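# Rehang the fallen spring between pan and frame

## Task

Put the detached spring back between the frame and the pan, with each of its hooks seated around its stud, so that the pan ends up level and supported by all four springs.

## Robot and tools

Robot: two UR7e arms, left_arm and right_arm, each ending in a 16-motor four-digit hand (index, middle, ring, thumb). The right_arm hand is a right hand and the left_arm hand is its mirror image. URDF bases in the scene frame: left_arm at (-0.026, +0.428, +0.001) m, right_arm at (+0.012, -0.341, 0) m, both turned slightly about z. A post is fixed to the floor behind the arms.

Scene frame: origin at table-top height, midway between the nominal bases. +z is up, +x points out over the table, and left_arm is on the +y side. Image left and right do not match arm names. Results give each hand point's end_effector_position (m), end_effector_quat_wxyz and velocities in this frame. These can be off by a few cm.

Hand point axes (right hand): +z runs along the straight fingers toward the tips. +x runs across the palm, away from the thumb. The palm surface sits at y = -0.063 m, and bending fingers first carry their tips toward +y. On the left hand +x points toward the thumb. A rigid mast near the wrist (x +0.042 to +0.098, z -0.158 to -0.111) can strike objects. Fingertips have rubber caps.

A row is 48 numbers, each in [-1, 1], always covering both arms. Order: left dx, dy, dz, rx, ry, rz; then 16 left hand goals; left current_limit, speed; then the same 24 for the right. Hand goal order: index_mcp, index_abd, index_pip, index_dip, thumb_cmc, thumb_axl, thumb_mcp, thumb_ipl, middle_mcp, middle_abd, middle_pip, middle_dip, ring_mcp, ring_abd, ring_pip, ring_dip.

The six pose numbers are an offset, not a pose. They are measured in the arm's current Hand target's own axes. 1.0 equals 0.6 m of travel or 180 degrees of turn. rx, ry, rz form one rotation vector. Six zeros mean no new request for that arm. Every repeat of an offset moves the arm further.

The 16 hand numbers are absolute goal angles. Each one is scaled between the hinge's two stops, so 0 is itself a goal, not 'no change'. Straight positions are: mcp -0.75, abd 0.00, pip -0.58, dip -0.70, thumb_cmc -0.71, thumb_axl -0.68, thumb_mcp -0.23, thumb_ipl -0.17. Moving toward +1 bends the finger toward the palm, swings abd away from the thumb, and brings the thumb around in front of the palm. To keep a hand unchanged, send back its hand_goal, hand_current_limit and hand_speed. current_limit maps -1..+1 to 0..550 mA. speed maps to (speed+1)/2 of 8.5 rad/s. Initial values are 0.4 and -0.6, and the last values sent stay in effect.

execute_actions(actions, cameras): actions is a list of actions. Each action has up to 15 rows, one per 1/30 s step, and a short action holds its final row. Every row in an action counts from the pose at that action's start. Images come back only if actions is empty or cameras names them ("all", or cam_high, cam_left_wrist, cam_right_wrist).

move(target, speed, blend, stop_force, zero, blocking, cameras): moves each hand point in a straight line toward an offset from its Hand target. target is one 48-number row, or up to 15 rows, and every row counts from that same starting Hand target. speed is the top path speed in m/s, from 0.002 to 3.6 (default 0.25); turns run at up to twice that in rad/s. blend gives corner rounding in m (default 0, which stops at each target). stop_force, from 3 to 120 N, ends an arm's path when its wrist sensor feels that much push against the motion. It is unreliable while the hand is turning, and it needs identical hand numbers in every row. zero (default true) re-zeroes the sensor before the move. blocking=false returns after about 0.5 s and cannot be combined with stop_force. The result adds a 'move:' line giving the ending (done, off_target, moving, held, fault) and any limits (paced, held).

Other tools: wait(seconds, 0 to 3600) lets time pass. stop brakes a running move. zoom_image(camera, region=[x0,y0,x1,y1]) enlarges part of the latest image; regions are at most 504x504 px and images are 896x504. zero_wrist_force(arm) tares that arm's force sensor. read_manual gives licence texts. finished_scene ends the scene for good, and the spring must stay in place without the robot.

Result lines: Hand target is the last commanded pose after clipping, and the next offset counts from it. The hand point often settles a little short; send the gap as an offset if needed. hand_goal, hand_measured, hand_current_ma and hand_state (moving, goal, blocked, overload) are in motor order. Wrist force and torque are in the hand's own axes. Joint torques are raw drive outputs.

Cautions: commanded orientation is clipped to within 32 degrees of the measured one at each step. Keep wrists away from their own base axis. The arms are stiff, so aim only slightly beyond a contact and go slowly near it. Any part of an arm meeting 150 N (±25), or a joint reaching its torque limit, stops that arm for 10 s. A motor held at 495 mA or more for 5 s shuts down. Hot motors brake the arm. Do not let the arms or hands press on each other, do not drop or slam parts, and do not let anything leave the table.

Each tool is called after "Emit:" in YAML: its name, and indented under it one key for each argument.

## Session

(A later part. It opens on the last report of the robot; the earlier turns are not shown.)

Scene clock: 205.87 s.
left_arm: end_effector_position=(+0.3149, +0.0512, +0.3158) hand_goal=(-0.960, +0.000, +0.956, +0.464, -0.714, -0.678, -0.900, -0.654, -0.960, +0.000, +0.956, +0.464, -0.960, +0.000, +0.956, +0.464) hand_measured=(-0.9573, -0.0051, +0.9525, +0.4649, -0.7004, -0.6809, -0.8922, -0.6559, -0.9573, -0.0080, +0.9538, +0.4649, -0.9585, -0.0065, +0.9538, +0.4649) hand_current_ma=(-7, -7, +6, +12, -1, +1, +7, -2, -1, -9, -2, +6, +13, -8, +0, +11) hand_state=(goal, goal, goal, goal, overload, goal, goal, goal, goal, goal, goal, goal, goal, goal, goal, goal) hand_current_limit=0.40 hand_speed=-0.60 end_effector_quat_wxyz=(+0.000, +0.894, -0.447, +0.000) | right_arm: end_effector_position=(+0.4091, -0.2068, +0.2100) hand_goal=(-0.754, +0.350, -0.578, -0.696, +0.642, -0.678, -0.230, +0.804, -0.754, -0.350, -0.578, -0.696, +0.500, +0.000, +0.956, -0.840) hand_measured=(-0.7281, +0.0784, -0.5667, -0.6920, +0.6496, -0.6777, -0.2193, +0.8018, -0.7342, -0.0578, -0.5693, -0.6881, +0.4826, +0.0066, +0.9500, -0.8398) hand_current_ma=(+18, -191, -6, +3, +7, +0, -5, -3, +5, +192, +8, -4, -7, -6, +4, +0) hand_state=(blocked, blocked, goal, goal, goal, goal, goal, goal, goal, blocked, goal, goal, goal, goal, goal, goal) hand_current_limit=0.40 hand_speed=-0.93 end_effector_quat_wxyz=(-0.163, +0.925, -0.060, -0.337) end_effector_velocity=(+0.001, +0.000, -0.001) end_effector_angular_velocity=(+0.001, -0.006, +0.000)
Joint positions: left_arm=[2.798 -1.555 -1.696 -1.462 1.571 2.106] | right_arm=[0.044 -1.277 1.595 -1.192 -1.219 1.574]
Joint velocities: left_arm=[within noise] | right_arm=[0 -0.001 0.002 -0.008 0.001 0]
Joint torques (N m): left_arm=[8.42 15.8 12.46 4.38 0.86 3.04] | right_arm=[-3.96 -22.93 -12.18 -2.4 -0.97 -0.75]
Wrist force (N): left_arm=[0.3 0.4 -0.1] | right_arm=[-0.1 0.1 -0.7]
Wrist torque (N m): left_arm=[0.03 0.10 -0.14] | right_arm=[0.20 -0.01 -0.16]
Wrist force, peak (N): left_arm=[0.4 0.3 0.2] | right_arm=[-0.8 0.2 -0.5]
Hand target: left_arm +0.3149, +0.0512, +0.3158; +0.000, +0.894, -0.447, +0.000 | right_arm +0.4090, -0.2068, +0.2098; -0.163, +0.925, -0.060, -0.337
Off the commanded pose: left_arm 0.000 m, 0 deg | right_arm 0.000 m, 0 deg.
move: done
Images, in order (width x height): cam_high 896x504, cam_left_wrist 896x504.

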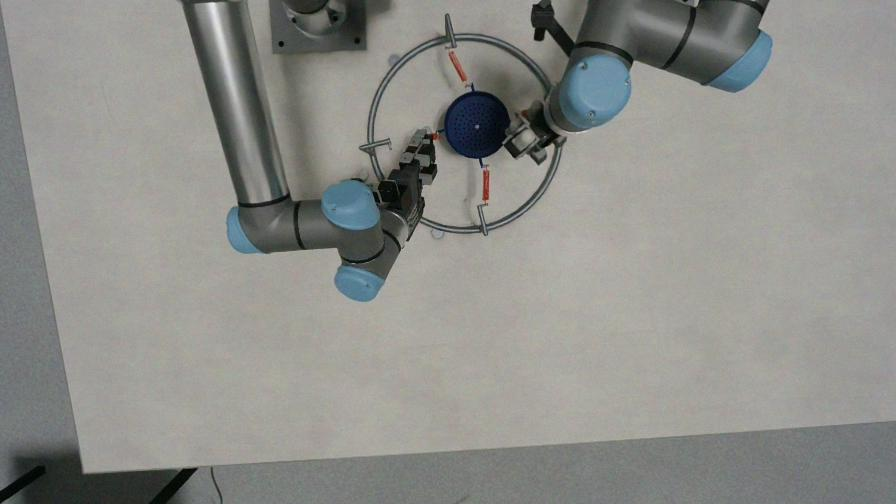

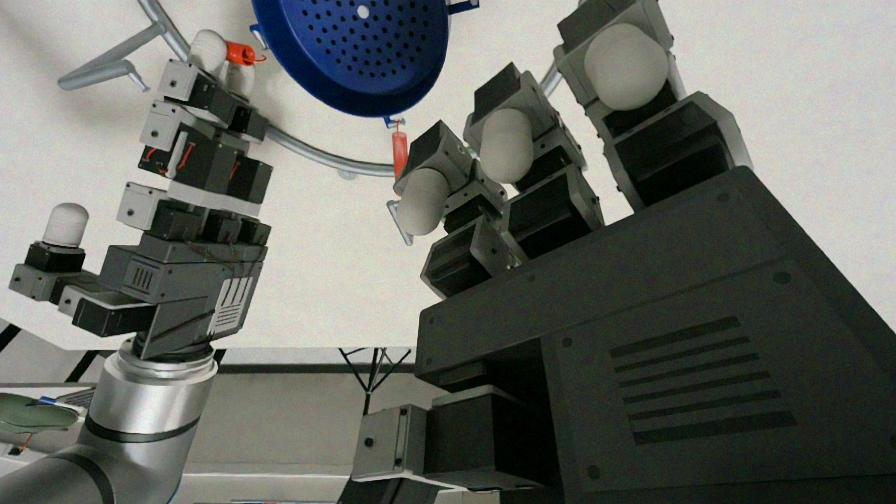

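Emit:
move:
  target: [0,0,0,0,0,0,-0.959,0,0.956,0.464,-0.714,-0.678,-0.899,-0.654,-0.959,0,0.956,0.464,-0.959,0,0.956,0.464,0.4,-0.6,0.0192,-0.0508,-0.0369,-0.0722,0,0,-0.754,0.35,-0.577,-0.696,0.643,-0.678,-0.23,0.805,-0.754,-0.35,-0.577,-0.696,0.5,0,0.956,-0.84,0.4,-0.93]
  speed: 0.05
  cameras: ["cam_left_wrist","cam_high"]

Emit:
zoom_image:
  camera: "cam_left_wrist"
  region: [210, 10, 290, 70]

Emit:
zoom_image:
  camera: "cam_high"
  region: [415, 120, 455, 150]

Scene clock: 210.17 s.
left_arm: end_effector_position=(+0.3149, +0.0512, +0.3158) hand_goal=(-0.960, +0.000, +0.956, +0.464, -0.714, -0.678, -0.900, -0.654, -0.960, +0.000, +0.956, +0.464, -0.960, +0.000, +0.956, +0.464) hand_measured=(-0.9585, -0.0051, +0.9538, +0.4636, -0.7004, -0.6798, -0.8922, -0.6559, -0.9585, -0.0080, +0.9538, +0.4649, -0.9585, -0.0065, +0.9538, +0.4636) hand_current_ma=(-6, -3, -1, +2, -2, -10, +9, +4, +3, -1, -11, +5, +8, -4, +4, +3) hand_state=(goal, goal, goal, goal, overload, goal, goal, goal, goal, goal, goal, goal, goal, goal, goal, goal) hand_current_limit=0.40 hand_speed=-0.60 end_effector_quat_wxyz=(+0.000, +0.894, -0.447, +0.000) | right_arm: end_effector_position=(+0.4380, -0.1857, +0.2263) hand_goal=(-0.754, +0.350, -0.578, -0.696, +0.642, -0.678, -0.230, +0.804, -0.754, -0.350, -0.578, -0.696, +0.500, +0.000, +0.956, -0.840) hand_measured=(-0.7342, +0.0770, -0.5654, -0.6920, +0.6496, -0.6777, -0.2203, +0.8028, -0.7342, -0.0593, -0.5693, -0.6881, +0.4814, +0.0066, +0.9500, -0.8398) hand_current_ma=(+7, -183, -6, +0, +6, -6, -11, -3, +12, +196, +3, -3, -2, -3, +7, -4) hand_state=(blocked, blocked, goal, goal, goal, goal, goal, goal, goal, blocked, goal, goal, goal, goal, goal, goal) hand_current_limit=0.40 hand_speed=-0.93 end_effector_quat_wxyz=(-0.057, +0.938, -0.021, -0.342) end_effector_velocity=(-0.001, +0.000, -0.001) end_effector_angular_velocity=(+0.006, +0.003, -0.007)
Joint positions: left_arm=[2.798 -1.555 -1.696 -1.462 1.571 2.106] | right_arm=[0.17 -1.18 1.435 -1.143 -1.367 1.672]
Joint velocities: left_arm=[within noise] | right_arm=[-0.003 -0.001 0.004 0 0.007 -0.002]
Joint torques (N m): left_arm=[8.8 15.6 12.59 4.63 0.85 3.04] | right_arm=[-8.21 -46.68 -12.73 -1.98 2.2 -1.91]
Wrist force (N): left_arm=[0.3 0.1 0.1] | right_arm=[-0.4 -0.7 -0.4]
Wrist torque (N m): left_arm=[-0.01 0.09 -0.13] | right_arm=[0.06 0.01 -0.17]
Wrist force, peak (N): left_arm=[0.1 0.6 0.1] | right_arm=[-0.7 -0.8 -0.5]
Hand target: left_arm +0.3149, +0.0512, +0.3158; +0.000, +0.894, -0.447, +0.000 | right_arm +0.4379, -0.1857, +0.2263; -0.057, +0.938, -0.021, -0.342
Off the commanded pose: left_arm 0.000 m, 0 deg | right_arm 0.000 m, 0 deg.
move: done
Images, in order (width x height): cam_high 896x504, cam_left_wrist 896x504.

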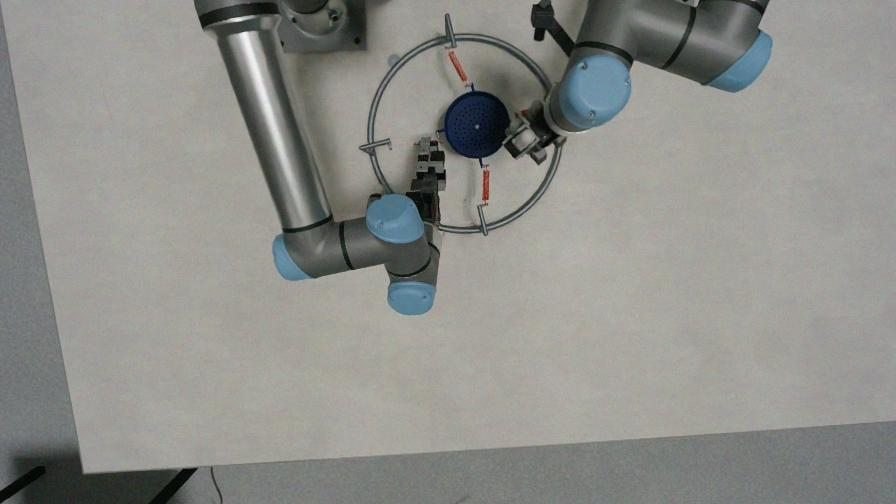

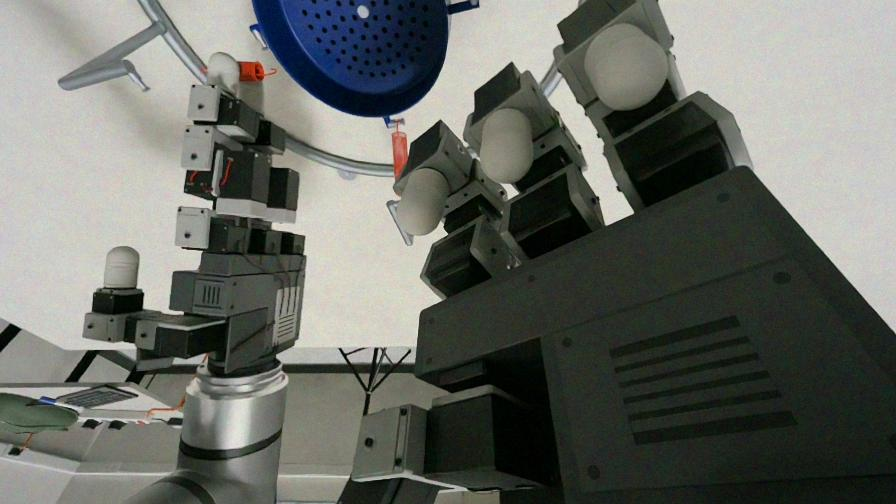

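Scaled by 6.300 from the camera's image (finer frame: 1280x720).

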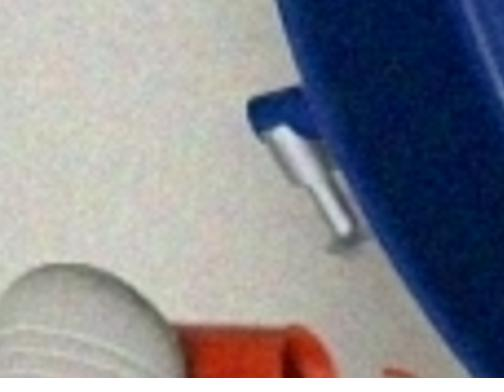

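Scaled by 12.600 from the camera's image (finer frame: 1280x720).

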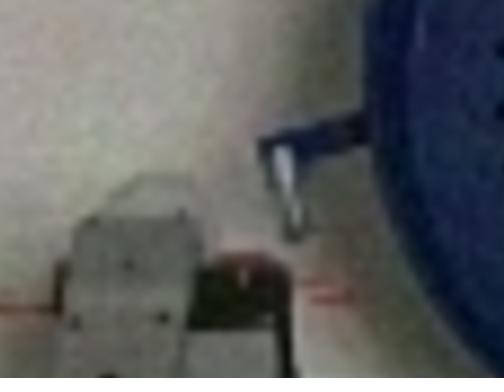

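Emit:
zoom_image:
  camera: "cam_left_wrist"
  region: [220, 25, 300, 85]

Emit:
zoom_image:
  camera: "cam_high"
  region: [380, 115, 460, 160]

Scaled by 6.300 from the camera's image (finer frame: 1280x720).

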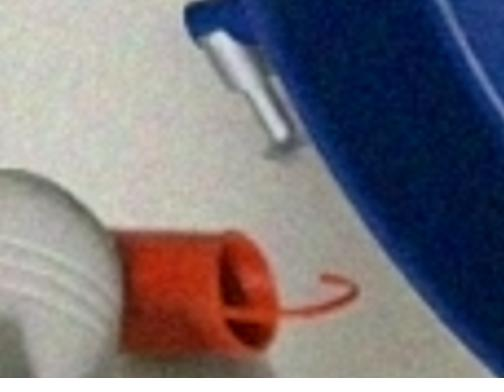

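Scaled by 6.300 from the camera's image (finer frame: 1280x720).

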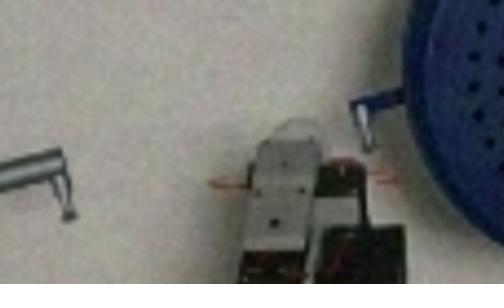

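Emit:
move:
  target: [0,0,0,0,0,0,-0.959,0,0.956,0.464,-0.714,-0.678,-0.899,-0.654,-0.959,0,0.956,0.464,-0.959,0,0.956,0.464,0.4,-0.6,0.0288,-0.0095,0.0138,-0.0215,-0.0031,-0.0253,-0.754,0.35,-0.577,-0.696,0.643,-0.678,-0.23,0.805,-0.754,-0.35,-0.577,-0.696,0.5,0,0.956,-0.84,0.4,-0.93]
  speed: 0.04
  cameras: ["cam_left_wrist","cam_high"]

Emit:
zoom_image:
  camera: "cam_left_wrist"
  region: [220, 15, 300, 75]

Emit:
zoom_image:
  camera: "cam_high"
  region: [380, 115, 460, 160]

Scene clock: 213.20 s.
left_arm: end_effector_position=(+0.3149, +0.0512, +0.3158) hand_goal=(-0.960, +0.000, +0.956, +0.464, -0.714, -0.678, -0.900, -0.654, -0.960, +0.000, +0.956, +0.464, -0.960, +0.000, +0.956, +0.464) hand_measured=(-0.9585, -0.0036, +0.9538, +0.4636, -0.6991, -0.6798, -0.8922, -0.6559, -0.9585, -0.0065, +0.9551, +0.4649, -0.9573, -0.0065, +0.9538, +0.4636) hand_current_ma=(-4, -6, +1, -2, -3, -10, +13, +5, -5, +3, -14, +1, +2, -10, +11, -3) hand_state=(goal, goal, goal, goal, overload, goal, goal, goal, goal, goal, goal, goal, goal, goal, goal, goal) hand_current_limit=0.40 hand_speed=-0.60 end_effector_quat_wxyz=(+0.000, +0.894, -0.447, +0.000) | right_arm: end_effector_position=(+0.4464, -0.1790, +0.2093) hand_goal=(-0.754, +0.350, -0.578, -0.696, +0.642, -0.678, -0.230, +0.804, -0.754, -0.350, -0.578, -0.696, +0.500, +0.000, +0.956, -0.840) hand_measured=(-0.7342, +0.0784, -0.5667, -0.6920, +0.6496, -0.6777, -0.2193, +0.8018, -0.7342, -0.0564, -0.5693, -0.6881, +0.4814, +0.0066, +0.9487, -0.8398) hand_current_ma=(+9, -183, -6, +10, +4, -7, -5, -11, +6, +193, +6, +0, -2, -8, +1, -10) hand_state=(goal, blocked, goal, goal, goal, goal, goal, goal, goal, blocked, goal, goal, goal, goal, goal, goal) hand_current_limit=0.40 hand_speed=-0.93 end_effector_quat_wxyz=(-0.039, +0.938, +0.028, -0.344)
Joint positions: left_arm=[2.798 -1.555 -1.696 -1.462 1.571 2.106] | right_arm=[0.208 -1.145 1.428 -1.161 -1.41 1.619]
Joint torques (N m): left_arm=[10.05 16.72 13.07 4.49 0.87 2.88] | right_arm=[-7.05 -46.07 -27.55 -0.21 2.01 2.23]
Wrist force (N): left_arm=[0.2 0.2 0.3] | right_arm=[-0.5 -0.3 0.0]
Wrist torque (N m): left_arm=[-0.02 0.12 -0.14] | right_arm=[0.08 0.00 0.06]
Wrist force, peak (N): left_arm=[0.4 0.4 0.2] | right_arm=[-0.6 -0.7 -0.6]
Hand target: left_arm +0.3149, +0.0512, +0.3158; +0.000, +0.894, -0.447, +0.000 | right_arm +0.4463, -0.1790, +0.2094; -0.039, +0.938, +0.028, -0.344
Off the commanded pose: left_arm 0.000 m, 0 deg | right_arm 0.000 m, 0 deg.
move: done
Images, in order (width x height): cam_high 896x504, cam_left_wrist 896x504.

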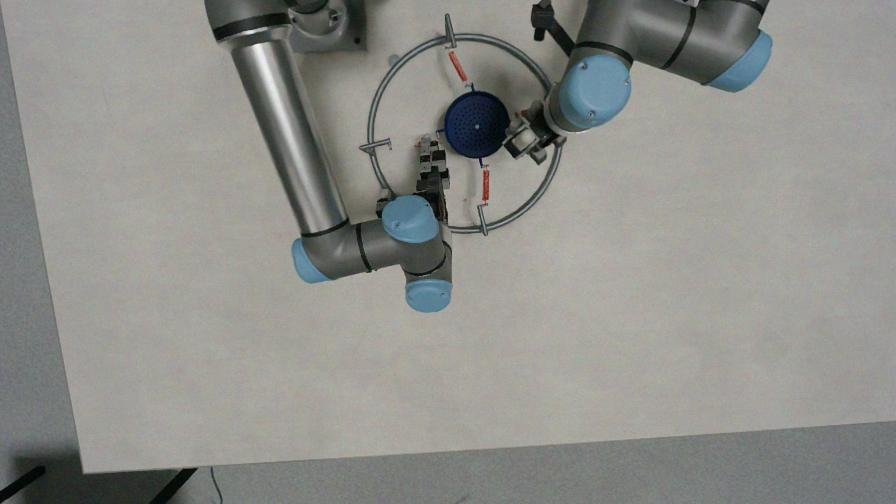

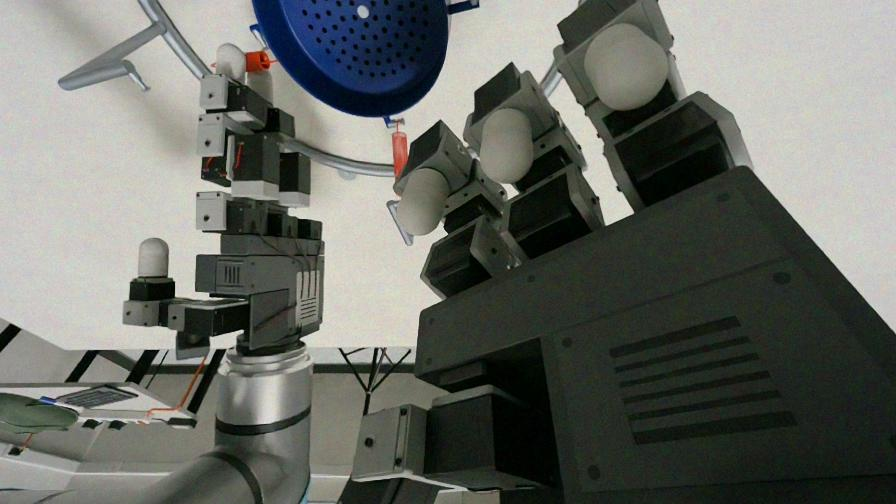

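Scaled by 6.300 from the camera's image (finer frame: 1280x720).

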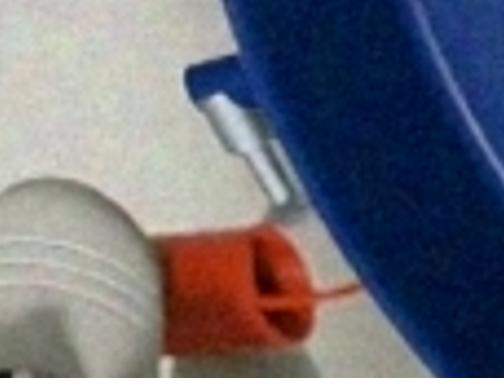

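Scaled by 6.300 from the camera's image (finer frame: 1280x720).

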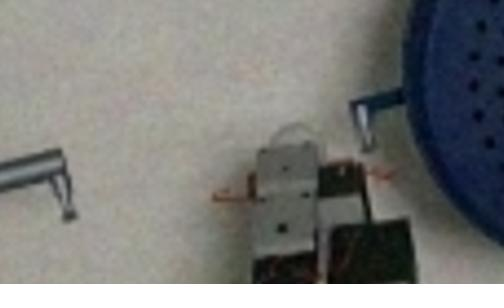

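Emit:
move:
  target: [0,0,0,0,0,0,-0.959,0,0.956,0.464,-0.714,-0.678,-0.899,-0.654,-0.959,0,0.956,0.464,-0.959,0,0.956,0.464,0.4,-0.6,-0.0127,-0.0004,0.0108,0,0,0,-0.754,0.35,-0.577,-0.696,0.643,-0.678,-0.23,0.805,-0.754,-0.35,-0.577,-0.696,0.5,0,0.956,-0.84,0.4,-0.93]
  speed: 0.02
  cameras: ["cam_left_wrist","cam_high"]

Emit:
zoom_image:
  camera: "cam_left_wrist"
  region: [230, 15, 290, 60]

Emit:
zoom_image:
  camera: "cam_high"
  region: [420, 120, 460, 150]

Scene clock: 214.50 s.
left_arm: end_effector_position=(+0.3149, +0.0512, +0.3158) hand_goal=(-0.960, +0.000, +0.956, +0.464, -0.714, -0.678, -0.900, -0.654, -0.960, +0.000, +0.956, +0.464, -0.960, +0.000, +0.956, +0.464) hand_measured=(-0.9585, -0.0051, +0.9525, +0.4636, -0.6991, -0.6798, -0.8922, -0.6569, -0.9585, -0.0080, +0.9525, +0.4649, -0.9573, -0.0065, +0.9538, +0.4649) hand_current_ma=(+5, +3, +7, +6, -3, -15, +6, +5, +7, -1, -5, +7, +5, -3, +3, +3) hand_state=(goal, goal, goal, goal, overload, goal, goal, goal, goal, goal, goal, goal, goal, goal, goal, goal) hand_current_limit=0.40 hand_speed=-0.60 end_effector_quat_wxyz=(+0.000, +0.894, -0.447, +0.000) | right_arm: end_effector_position=(+0.4362, -0.1790, +0.2094) hand_goal=(-0.754, +0.350, -0.578, -0.696, +0.642, -0.678, -0.230, +0.804, -0.754, -0.350, -0.578, -0.696, +0.500, +0.000, +0.956, -0.840) hand_measured=(-0.7342, +0.0784, -0.5667, -0.6920, +0.6496, -0.6777, -0.2193, +0.8018, -0.7342, -0.0578, -0.5693, -0.6881, +0.4814, +0.0081, +0.9500, -0.8410) hand_current_ma=(+8, -187, -9, +0, +5, +0, -6, -8, +14, +195, +7, -6, -6, -3, +6, -3) hand_state=(goal, blocked, goal, goal, goal, goal, goal, goal, goal, blocked, goal, goal, goal, goal, goal, goal) hand_current_limit=0.40 hand_speed=-0.93 end_effector_quat_wxyz=(-0.039, +0.938, +0.028, -0.344) end_effector_velocity=(+0.002, +0.000, +0.000) end_effector_angular_velocity=(+0.002, -0.004, -0.002)
Joint positions: left_arm=[2.798 -1.555 -1.696 -1.462 1.571 2.106] | right_arm=[0.21 -1.167 1.46 -1.172 -1.407 1.622]
Joint velocities: left_arm=[within noise] | right_arm=[-0.001 0.002 -0.006 -0.001 0.001 0]
Joint torques (N m): left_arm=[9.24 15.59 12.69 4.73 0.89 2.87] | right_arm=[1.75 -25.09 -30.94 0.27 1.74 2.1]
Wrist force (N): left_arm=[0.3 0.2 0.1] | right_arm=[-0.6 -0.4 0.1]
Wrist torque (N m): left_arm=[0.01 0.10 -0.14] | right_arm=[0.06 0.03 -0.17]
Wrist force, peak (N): left_arm=[0.3 0.7 0.1] | right_arm=[-0.9 -0.6 -0.2]
Hand target: left_arm +0.3149, +0.0512, +0.3158; +0.000, +0.894, -0.447, +0.000 | right_arm +0.4363, -0.1790, +0.2094; -0.039, +0.938, +0.028, -0.344
Off the commanded pose: left_arm 0.000 m, 0 deg | right_arm 0.000 m, 0 deg.
move: done
Images, in order (width x height): cam_high 896x504, cam_left_wrist 896x504.

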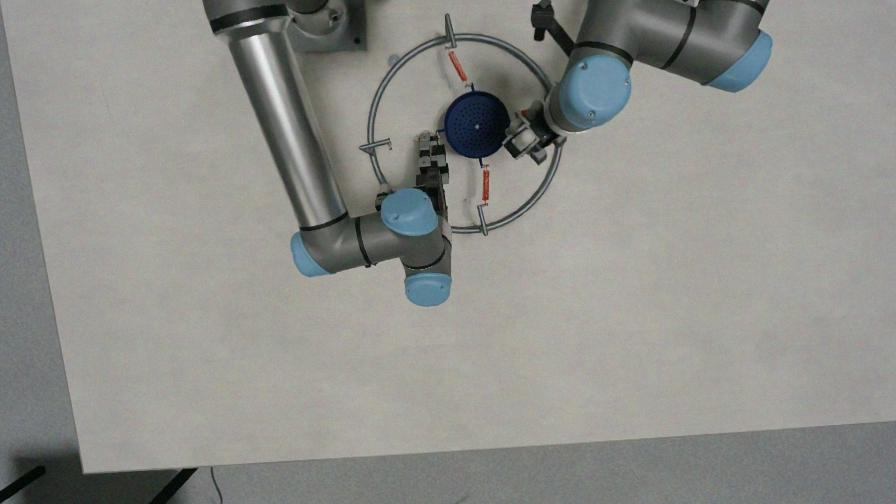

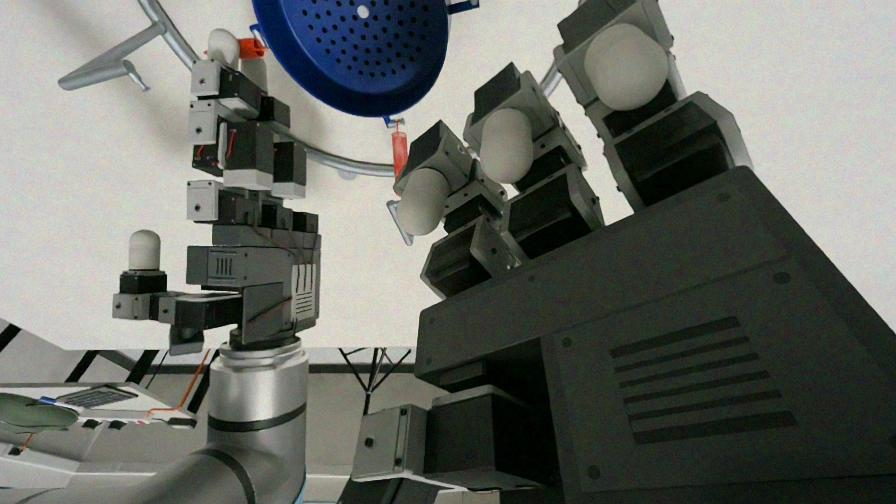

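Scaled by 8.400 from the camera's image (finer frame: 1280x720).

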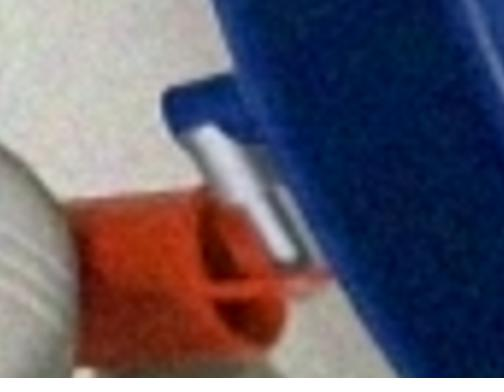

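Scaled by 12.600 from the camera's image (finer frame: 1280x720).

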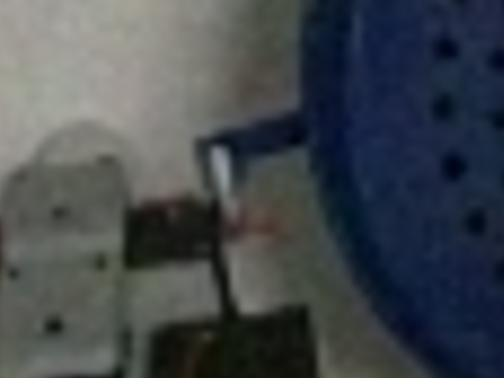

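Emit:
move:
  target: [0,0,0,0,0,0,-0.959,0,0.956,0.464,-0.714,-0.678,-0.899,-0.654,-0.959,0,0.956,0.464,-0.959,0,0.956,0.464,0.4,-0.6,-0.0051,-0.0002,0.0043,0,0,0,-0.754,0.35,-0.577,-0.696,0.643,-0.678,-0.23,0.805,-0.754,-0.35,-0.577,-0.696,0.5,0,0.956,-0.84,0.4,-0.93]
  speed: 0.02
  cameras: ["cam_left_wrist","cam_high"]

Emit:
zoom_image:
  camera: "cam_left_wrist"
  region: [230, 15, 290, 60]

Emit:
zoom_image:
  camera: "cam_high"
  region: [420, 120, 460, 150]

Scene clock: 215.33 s.
left_arm: end_effector_position=(+0.3149, +0.0512, +0.3158) hand_goal=(-0.960, +0.000, +0.956, +0.464, -0.714, -0.678, -0.900, -0.654, -0.960, +0.000, +0.956, +0.464, -0.960, +0.000, +0.956, +0.464) hand_measured=(-0.9585, -0.0051, +0.9525, +0.4636, -0.6991, -0.6798, -0.8922, -0.6559, -0.9585, -0.0065, +0.9551, +0.4649, -0.9585, -0.0051, +0.9538, +0.4636) hand_current_ma=(-1, -2, +1, +8, -3, -11, +19, +1, -8, -2, +1, +1, +1, -5, +1, +2) hand_state=(goal, goal, goal, goal, overload, goal, goal, goal, goal, goal, goal, goal, goal, goal, goal, goal) hand_current_limit=0.40 hand_speed=-0.60 end_effector_quat_wxyz=(+0.000, +0.894, -0.447, +0.000) | right_arm: end_effector_position=(+0.4323, -0.1790, +0.2094) hand_goal=(-0.754, +0.350, -0.578, -0.696, +0.642, -0.678, -0.230, +0.804, -0.754, -0.350, -0.578, -0.696, +0.500, +0.000, +0.956, -0.840) hand_measured=(-0.7354, +0.0770, -0.5667, -0.6932, +0.6496, -0.6777, -0.2193, +0.8018, -0.7342, -0.0578, -0.5705, -0.6881, +0.4814, +0.0066, +0.9487, -0.8398) hand_current_ma=(+11, -180, -3, +9, +4, -7, -2, -2, +15, +195, -4, -5, -10, -5, +4, -2) hand_state=(goal, blocked, goal, goal, goal, goal, goal, goal, goal, blocked, goal, goal, goal, goal, goal, goal) hand_current_limit=0.40 hand_speed=-0.93 end_effector_quat_wxyz=(-0.039, +0.938, +0.028, -0.344)
Joint positions: left_arm=[2.798 -1.555 -1.696 -1.462 1.571 2.106] | right_arm=[0.211 -1.176 1.472 -1.176 -1.407 1.623]
Joint torques (N m): left_arm=[9.14 15.53 12.32 4.52 0.87 2.99] | right_arm=[2.84 -24.87 -31.26 0.5 1.71 1.99]
Wrist force (N): left_arm=[0.2 0.3 0.1] | right_arm=[-0.3 -0.4 0.1]
Wrist torque (N m): left_arm=[0.02 0.11 -0.14] | right_arm=[0.05 -0.03 -0.15]
Wrist force, peak (N): left_arm=[0.5 0.3 0.1] | right_arm=[-0.9 -0.3 0.0]
Hand target: left_arm +0.3149, +0.0512, +0.3158; +0.000, +0.894, -0.447, +0.000 | right_arm +0.4323, -0.1790, +0.2094; -0.039, +0.938, +0.028, -0.344
Off the commanded pose: left_arm 0.000 m, 0 deg | right_arm 0.000 m, 0 deg.
move: done
Images, in order (width x height): cam_high 896x504, cam_left_wrist 896x504.

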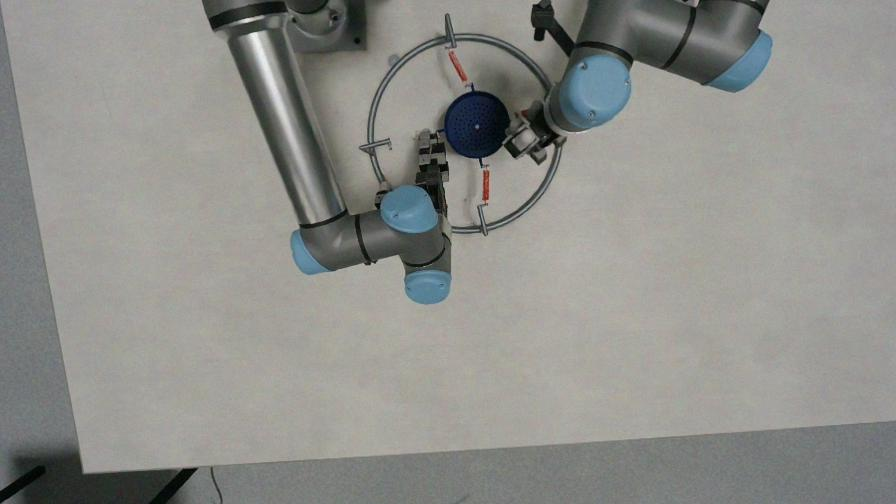

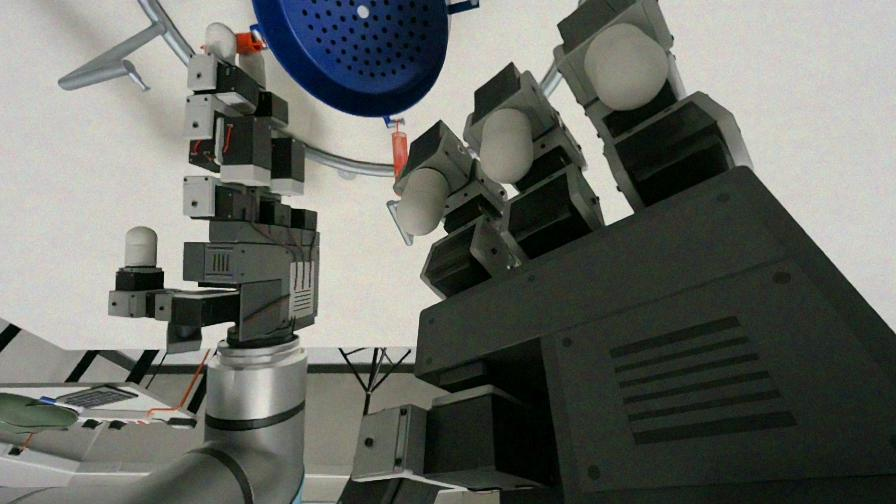

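Scaled by 8.400 from the camera's image (finer frame: 1280x720).

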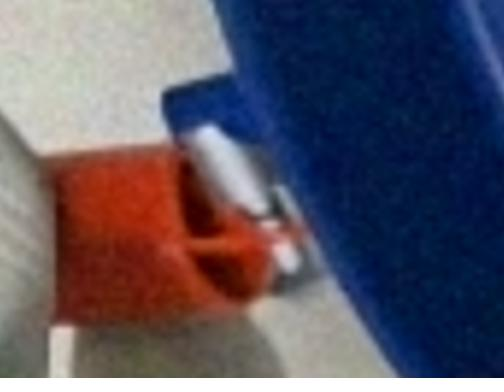

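Scaled by 12.600 from the camera's image (finer frame: 1280x720).

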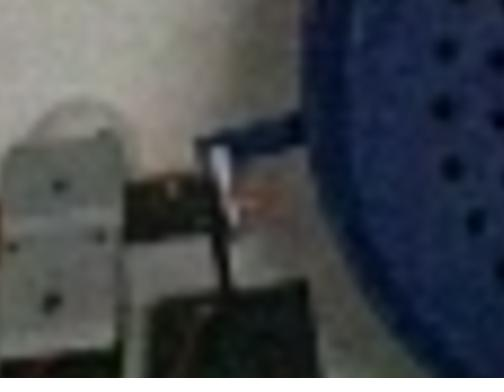

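Emit:
move:
  target: [0,0,0,0,0,0,-0.959,0,0.956,0.464,-0.714,-0.678,-0.899,-0.654,-0.959,0,0.956,0.464,-0.959,0,0.956,0.464,0.4,-0.6,0.0001,0.0166,0.001,0,0,0,-0.754,0.35,-0.577,-0.696,0.643,-0.678,-0.23,0.805,-0.754,-0.35,-0.577,-0.696,0.5,0,0.956,-0.84,0.4,-0.93]
  speed: 0.02
  cameras: ["cam_left_wrist","cam_high"]

Emit:
zoom_image:
  camera: "cam_left_wrist"
  region: [220, 10, 290, 60]

Emit:
zoom_image:
  camera: "cam_high"
  region: [400, 115, 460, 155]

Scene clock: 216.43 s.
left_arm: end_effector_position=(+0.3149, +0.0512, +0.3158) hand_goal=(-0.960, +0.000, +0.956, +0.464, -0.714, -0.678, -0.900, -0.654, -0.960, +0.000, +0.956, +0.464, -0.960, +0.000, +0.956, +0.464) hand_measured=(-0.9585, -0.0051, +0.9525, +0.4649, -0.7004, -0.6788, -0.8922, -0.6559, -0.9573, -0.0080, +0.9538, +0.4649, -0.9585, -0.0051, +0.9538, +0.4636) hand_current_ma=(-12, -13, +0, +3, +3, -16, +5, +0, +4, +10, -10, +7, +11, +10, -3, -6) hand_state=(goal, goal, goal, goal, overload, goal, goal, goal, goal, goal, goal, goal, goal, goal, goal, goal) hand_current_limit=0.40 hand_speed=-0.60 end_effector_quat_wxyz=(+0.000, +0.894, -0.447, +0.000) | right_arm: end_effector_position=(+0.4322, -0.1891, +0.2080) hand_goal=(-0.754, +0.350, -0.578, -0.696, +0.642, -0.678, -0.230, +0.804, -0.754, -0.350, -0.578, -0.696, +0.500, +0.000, +0.956, -0.840) hand_measured=(-0.7511, +0.0770, -0.5757, -0.6958, +0.6484, -0.6777, -0.2203, +0.8018, -0.7535, -0.0578, -0.5757, -0.6920, +0.4826, +0.0066, +0.9487, -0.8410) hand_current_ma=(+5, -188, -7, +7, -2, -8, -2, -15, +0, +186, +0, -3, -8, -1, +5, +4) hand_state=(goal, blocked, goal, goal, goal, goal, goal, goal, goal, blocked, goal, goal, goal, goal, goal, goal) hand_current_limit=0.40 hand_speed=-0.93 end_effector_quat_wxyz=(-0.039, +0.938, +0.028, -0.344)
Joint positions: left_arm=[2.798 -1.555 -1.696 -1.462 1.571 2.106] | right_arm=[0.195 -1.183 1.486 -1.18 -1.417 1.61]
Joint torques (N m): left_arm=[9.2 15.2 11.81 4.45 1.02 2.8] | right_arm=[4.63 -33.62 -26.07 -1.1 0.65 0.69]
Wrist force (N): left_arm=[0.2 0.2 0.2] | right_arm=[-0.4 -0.6 0.0]
Wrist torque (N m): left_arm=[-0.01 0.11 -0.14] | right_arm=[0.11 -0.03 0.04]
Wrist force, peak (N): left_arm=[0.2 0.6 0.1] | right_arm=[-0.6 -0.8 -0.1]
Hand target: left_arm +0.3149, +0.0512, +0.3158; +0.000, +0.894, -0.447, +0.000 | right_arm +0.4322, -0.1889, +0.2080; -0.039, +0.938, +0.028, -0.344
Off the commanded pose: left_arm 0.000 m, 0 deg | right_arm 0.000 m, 0 deg.
move: done
Images, in order (width x height): cam_high 896x504, cam_left_wrist 896x504.

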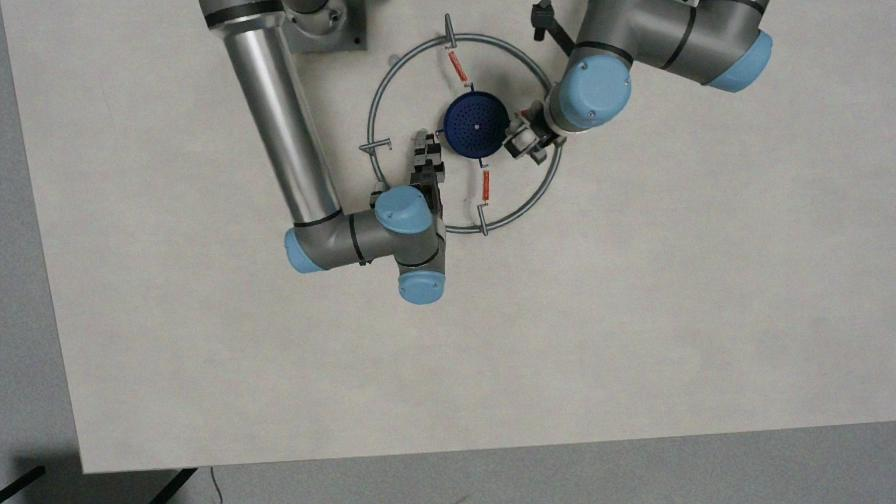

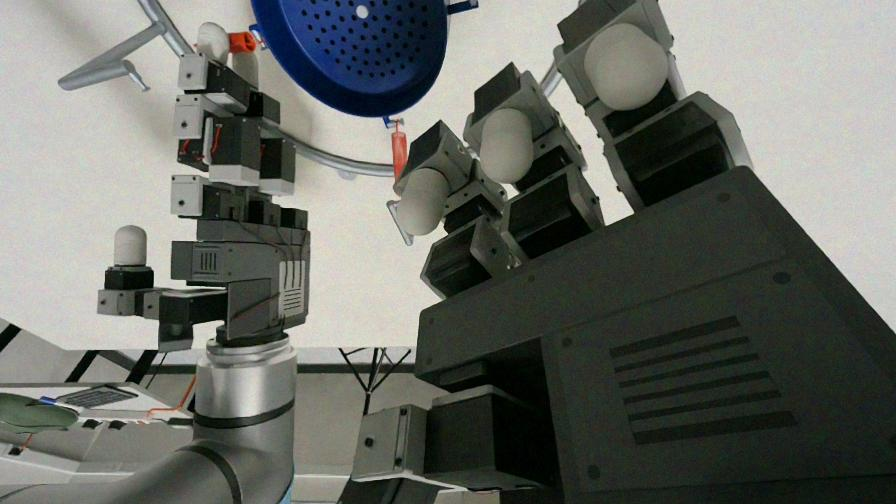

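Scaled by 7.200 from the camera's image (finer frame: 1280x720).

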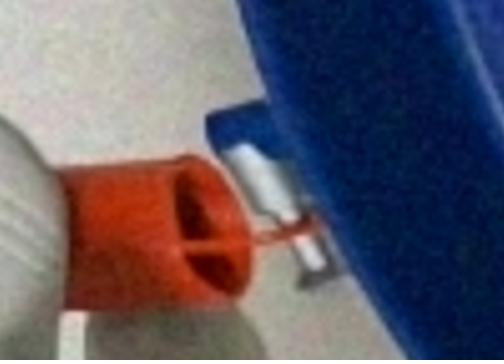

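Scaled by 8.400 from the camera's image (finer frame: 1280x720).

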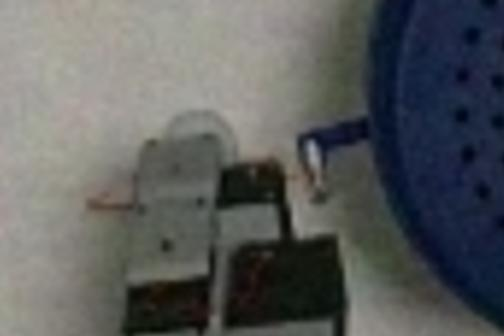

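Emit:
move:
  target:
    - [0,0,0,0,0,0,-0.959,0,0.956,0.464,-0.714,-0.678,-0.899,-0.654,-0.959,0,0.956,0.464,-0.959,0,0.956,0.464,0.4,-0.6,0,0,0,0,0,0,-0.754,0.14,-0.577,-0.696,0.643,-0.678,-0.23,0.805,-0.754,-0.12,-0.577,-0.696,0.5,0,0.956,-0.84,0.4,-0.93]
    - [0,0,0,0,0,0,-0.959,0,0.956,0.464,-0.714,-0.678,-0.899,-0.654,-0.959,0,0.956,0.464,-0.959,0,0.956,0.464,0.4,-0.6,0.0001,0.0083,0.0005,0,0,0,-0.754,0.14,-0.577,-0.696,0.643,-0.678,-0.23,0.805,-0.754,-0.12,-0.577,-0.696,0.5,0,0.956,-0.84,0.4,-0.93]
  speed: 0.02
  cameras: ["cam_left_wrist","cam_high","cam_right_wrist"]

Emit:
zoom_image:
  camera: "cam_left_wrist"
  region: [190, 0, 290, 70]

Emit:
zoom_image:
  camera: "cam_high"
  region: [400, 115, 460, 155]

Emit:
zoom_image:
  camera: "cam_right_wrist"
  region: [360, 20, 520, 150]

Scene clock: 218.63 s.
left_arm: end_effector_position=(+0.3149, +0.0512, +0.3158) hand_goal=(-0.960, +0.000, +0.956, +0.464, -0.714, -0.678, -0.900, -0.654, -0.960, +0.000, +0.956, +0.464, -0.960, +0.000, +0.956, +0.464) hand_measured=(-0.9573, -0.0065, +0.9538, +0.4636, -0.7004, -0.6798, -0.8922, -0.6559, -0.9585, -0.0080, +0.9538, +0.4649, -0.9573, -0.0065, +0.9538, +0.4636) hand_current_ma=(-10, -10, +5, +11, +1, -13, +19, +6, -9, -8, -4, +6, +4, +0, +3, +0) hand_state=(goal, goal, goal, goal, overload, goal, goal, goal, goal, goal, goal, goal, goal, goal, goal, goal) hand_current_limit=0.40 hand_speed=-0.60 end_effector_quat_wxyz=(+0.000, +0.894, -0.447, +0.000) | right_arm: end_effector_position=(+0.4322, -0.1940, +0.2072) hand_goal=(-0.754, +0.140, -0.578, -0.696, +0.642, -0.678, -0.230, +0.804, -0.754, -0.120, -0.578, -0.696, +0.500, +0.000, +0.956, -0.840) hand_measured=(-0.7511, +0.1004, -0.5731, -0.6894, +0.6496, -0.6767, -0.2203, +0.8018, -0.7535, -0.0578, -0.5757, -0.6907, +0.4826, +0.0066, +0.9500, -0.8410) hand_current_ma=(+7, -15, -5, +10, +8, -10, +4, -6, -1, +14, -2, -5, -8, -8, +3, -5) hand_state=(goal, blocked, goal, goal, goal, goal, goal, goal, goal, blocked, goal, goal, goal, goal, goal, goal) hand_current_limit=0.40 hand_speed=-0.93 end_effector_quat_wxyz=(-0.039, +0.938, +0.028, -0.344)
Joint positions: left_arm=[2.798 -1.555 -1.696 -1.462 1.571 2.106] | right_arm=[0.187 -1.187 1.493 -1.183 -1.422 1.604]
Joint torques (N m): left_arm=[8.23 16.78 12.36 4.74 0.94 2.97] | right_arm=[4.57 -35.99 -25.3 -1.18 0.99 0.98]
Wrist force (N): left_arm=[0.1 0.4 0.2] | right_arm=[-0.7 0.0 -0.1]
Wrist torque (N m): left_arm=[0.02 0.13 -0.16] | right_arm=[0.12 -0.02 0.02]
Wrist force, peak (N): left_arm=[0.3 0.6 0.2] | right_arm=[-0.5 -1.4 -0.2]
Hand target: left_arm +0.3149, +0.0512, +0.3158; +0.000, +0.894, -0.447, +0.000 | right_arm +0.4322, -0.1938, +0.2073; -0.039, +0.938, +0.028, -0.344
Off the commanded pose: left_arm 0.000 m, 0 deg | right_arm 0.000 m, 0 deg.
move: done

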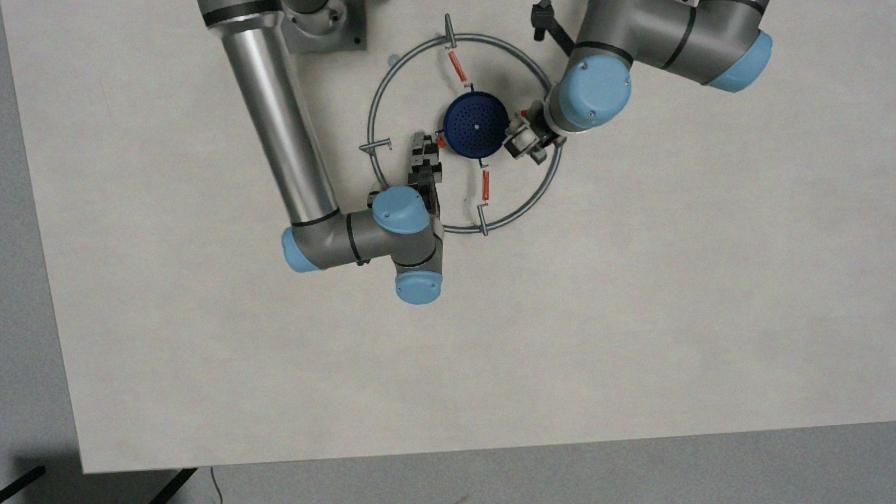

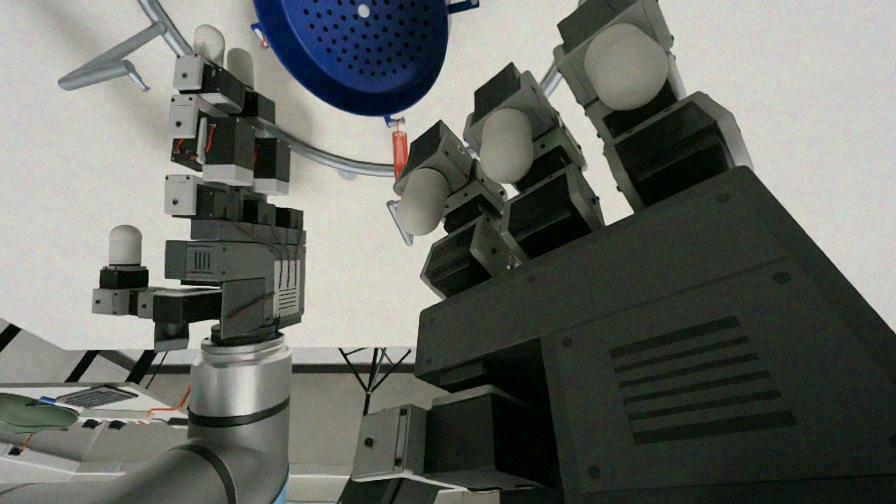

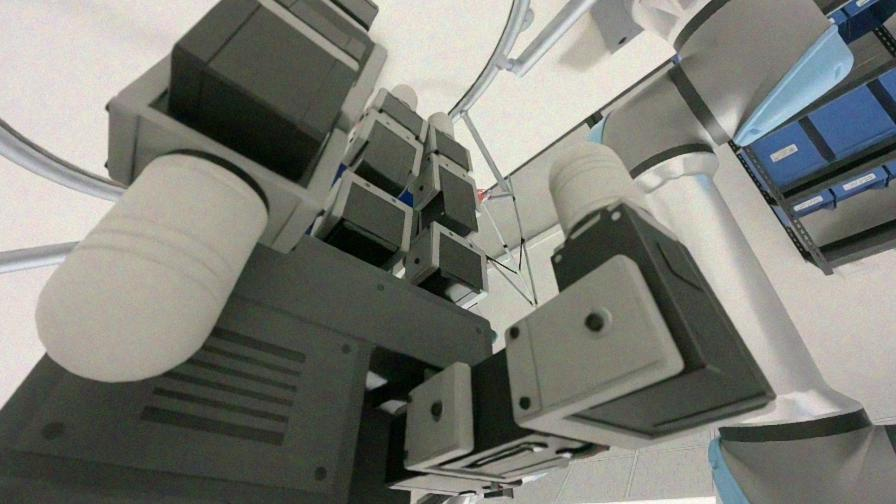

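Scaled by 5.040 from the camera's image (finer frame: 1280x720).

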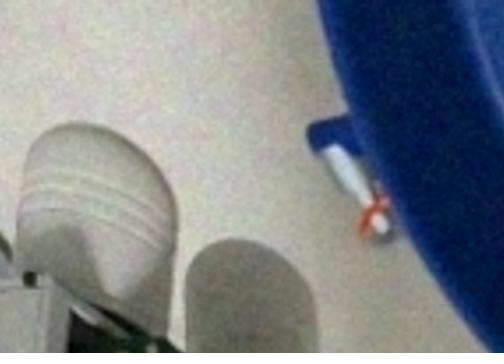

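Scaled by 8.400 from the camera's image (finer frame: 1280x720).

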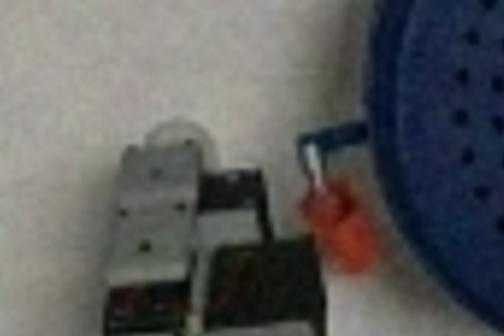

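Scaled by 3.150 from the camera's image (finer frame: 1280x720).

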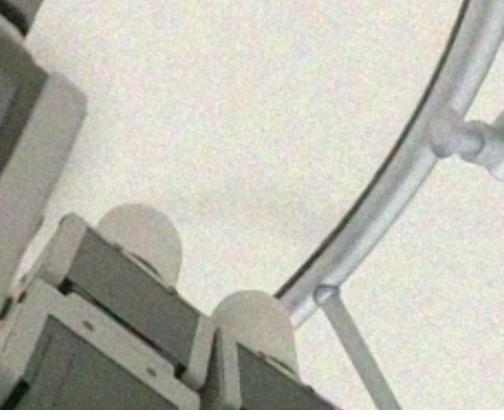

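Emit:
move:
  target:
    - [0,0,0,0,0,0,-0.959,0,0.956,0.464,-0.714,-0.678,-0.899,-0.654,-0.959,0,0.956,0.464,-0.959,0,0.956,0.464,0.4,-0.6,-0.0975,0.0897,-0.0598,0,0,0,-0.754,0.0,-0.577,-0.696,0.643,-0.678,-0.23,0.805,-0.754,0.0,-0.577,-0.696,0.5,0,0.956,-0.84,0.4,-0.9]
    - [0,0,0,0,0,0,-0.959,0,0.956,0.464,-0.714,-0.678,-0.899,-0.654,-0.959,0,0.956,0.464,-0.959,0,0.956,0.464,0.4,-0.6,-0.0508,0.0873,0.1425,0.2143,0.2181,-0.0702,-0.754,0.0,-0.577,-0.696,0.643,-0.678,-0.23,0.805,-0.754,0.0,-0.577,-0.696,0.5,0,0.956,-0.84,0.4,-0.9]
  speed: [0.05,0.08]
  cameras: ["all"]

Emit:
zoom_image:
  camera: "cam_right_wrist"
  region: [340, 0, 560, 150]

Emit:
zoom_image:
  camera: "cam_high"
  region: [380, 100, 460, 160]

Scene clock: 229.53 s.
left_arm: end_effector_position=(+0.3149, +0.0512, +0.3158) hand_goal=(-0.960, +0.000, +0.956, +0.464, -0.714, -0.678, -0.900, -0.654, -0.960, +0.000, +0.956, +0.464, -0.960, +0.000, +0.956, +0.464) hand_measured=(-0.9585, -0.0065, +0.9538, +0.4649, -0.7004, -0.6798, -0.8922, -0.6569, -0.9585, -0.0080, +0.9538, +0.4649, -0.9585, -0.0051, +0.9538, +0.4636) hand_current_ma=(-2, -11, +9, +6, -3, -4, +9, -3, -1, -1, +10, +7, +3, +4, -1, +8) hand_state=(goal, goal, goal, goal, overload, goal, goal, goal, goal, goal, goal, goal, goal, goal, goal, goal) hand_current_limit=0.40 hand_speed=-0.60 end_effector_quat_wxyz=(+0.000, +0.894, -0.447, +0.000) | right_arm: end_effector_position=(+0.3550, -0.2438, +0.1571) hand_goal=(-0.754, +0.000, -0.578, -0.696, +0.642, -0.678, -0.230, +0.804, -0.754, +0.000, -0.578, -0.696, +0.500, +0.000, +0.956, -0.840) hand_measured=(-0.7378, +0.0125, -0.5744, -0.6907, +0.6433, -0.6777, -0.2193, +0.8028, -0.7378, +0.0008, -0.5757, -0.6907, +0.4814, +0.0066, +0.9500, -0.8398) hand_current_ma=(+4, -5, -9, +1, +3, -8, -2, -7, +9, +0, +10, -5, -7, -10, +2, +1) hand_state=(goal, goal, goal, goal, goal, goal, goal, goal, goal, goal, goal, goal, goal, goal, goal, goal) hand_current_limit=0.40 hand_speed=-0.90 end_effector_quat_wxyz=(-0.383, +0.924, +0.000, +0.000)
Joint positions: left_arm=[2.798 -1.555 -1.696 -1.462 1.571 2.106] | right_arm=[-0.348 -1.837 2.253 -1.625 -0.856 1.047]
Joint torques (N m): left_arm=[9.17 16.23 12.09 4.23 0.78 2.78] | right_arm=[6.6 1.14 -30.71 -0.28 -1.01 2.6]
Wrist force (N): left_arm=[0.1 0.4 0.2] | right_arm=[-0.6 0.4 -0.6]
Wrist torque (N m): left_arm=[0.02 0.12 -0.15] | right_arm=[0.21 0.04 0.00]
Wrist force, peak (N): left_arm=[0.5 0.4 0.3] | right_arm=[-1.0 0.9 -1.0]
Hand target: left_arm +0.3149, +0.0512, +0.3158; +0.000, +0.894, -0.447, +0.000 | right_arm +0.3550, -0.2438, +0.1570; -0.383, +0.924, +0.000, +0.000
Off the commanded pose: left_arm 0.000 m, 0 deg | right_arm 0.000 m, 0 deg.
move: done

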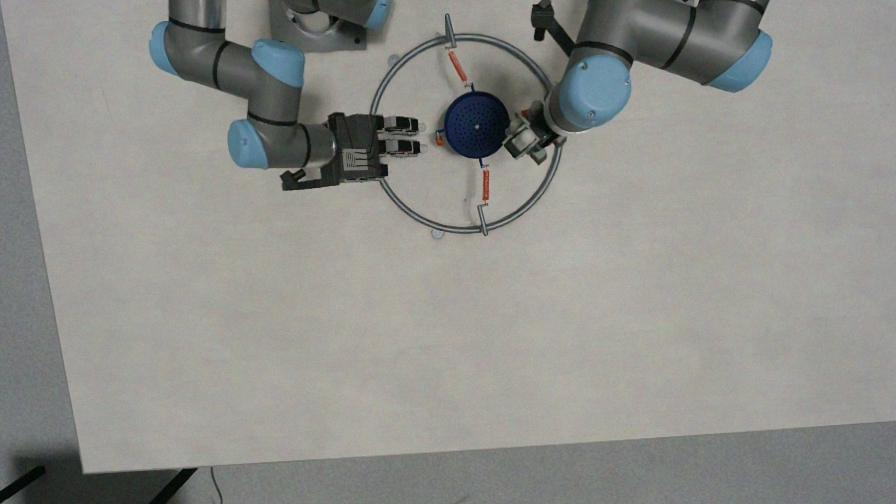

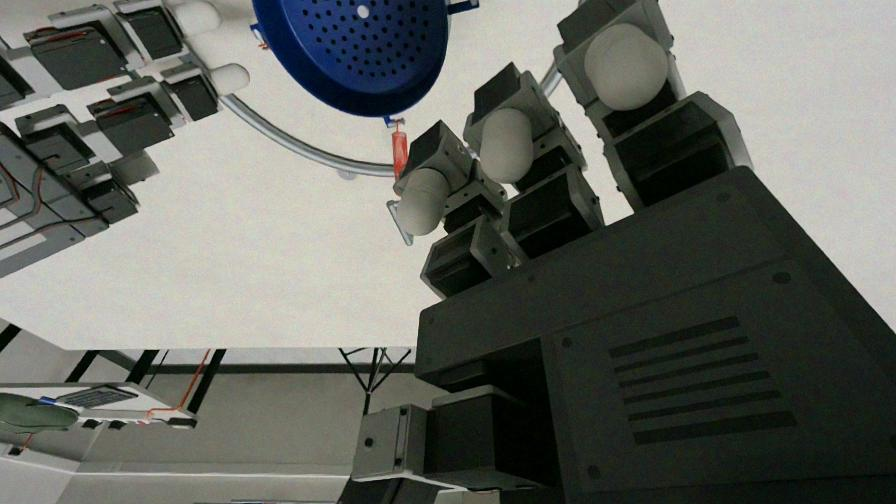

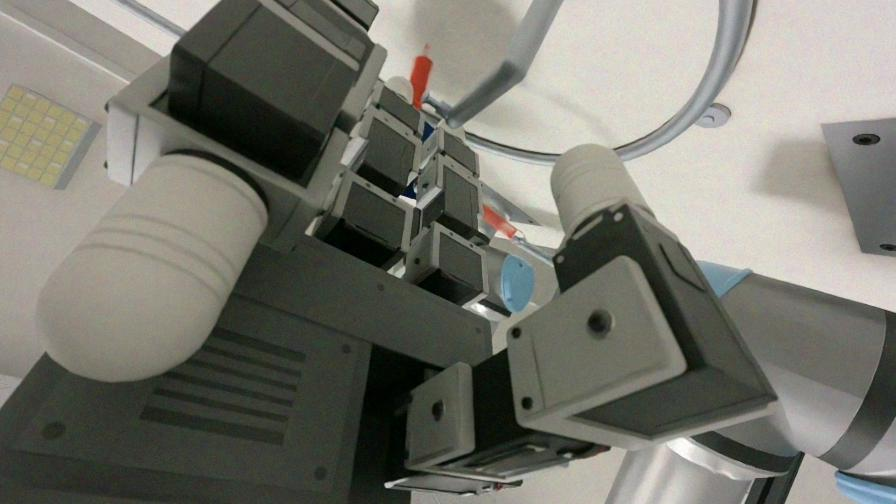

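Scaled by 2.291 from the camera's image (finer frame: 1280x720).

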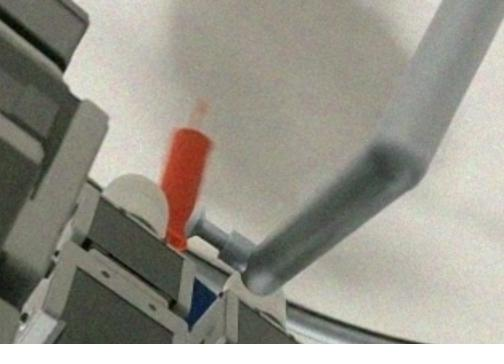

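Scaled by 6.300 from the camera's image (finer frame: 1280x720).

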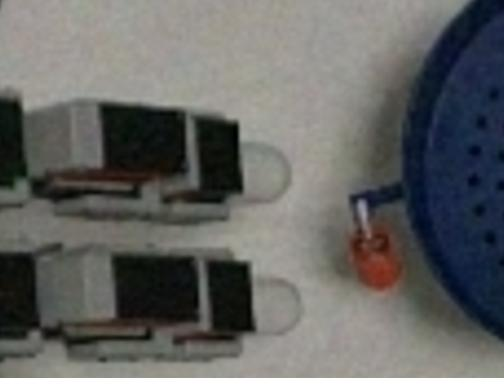

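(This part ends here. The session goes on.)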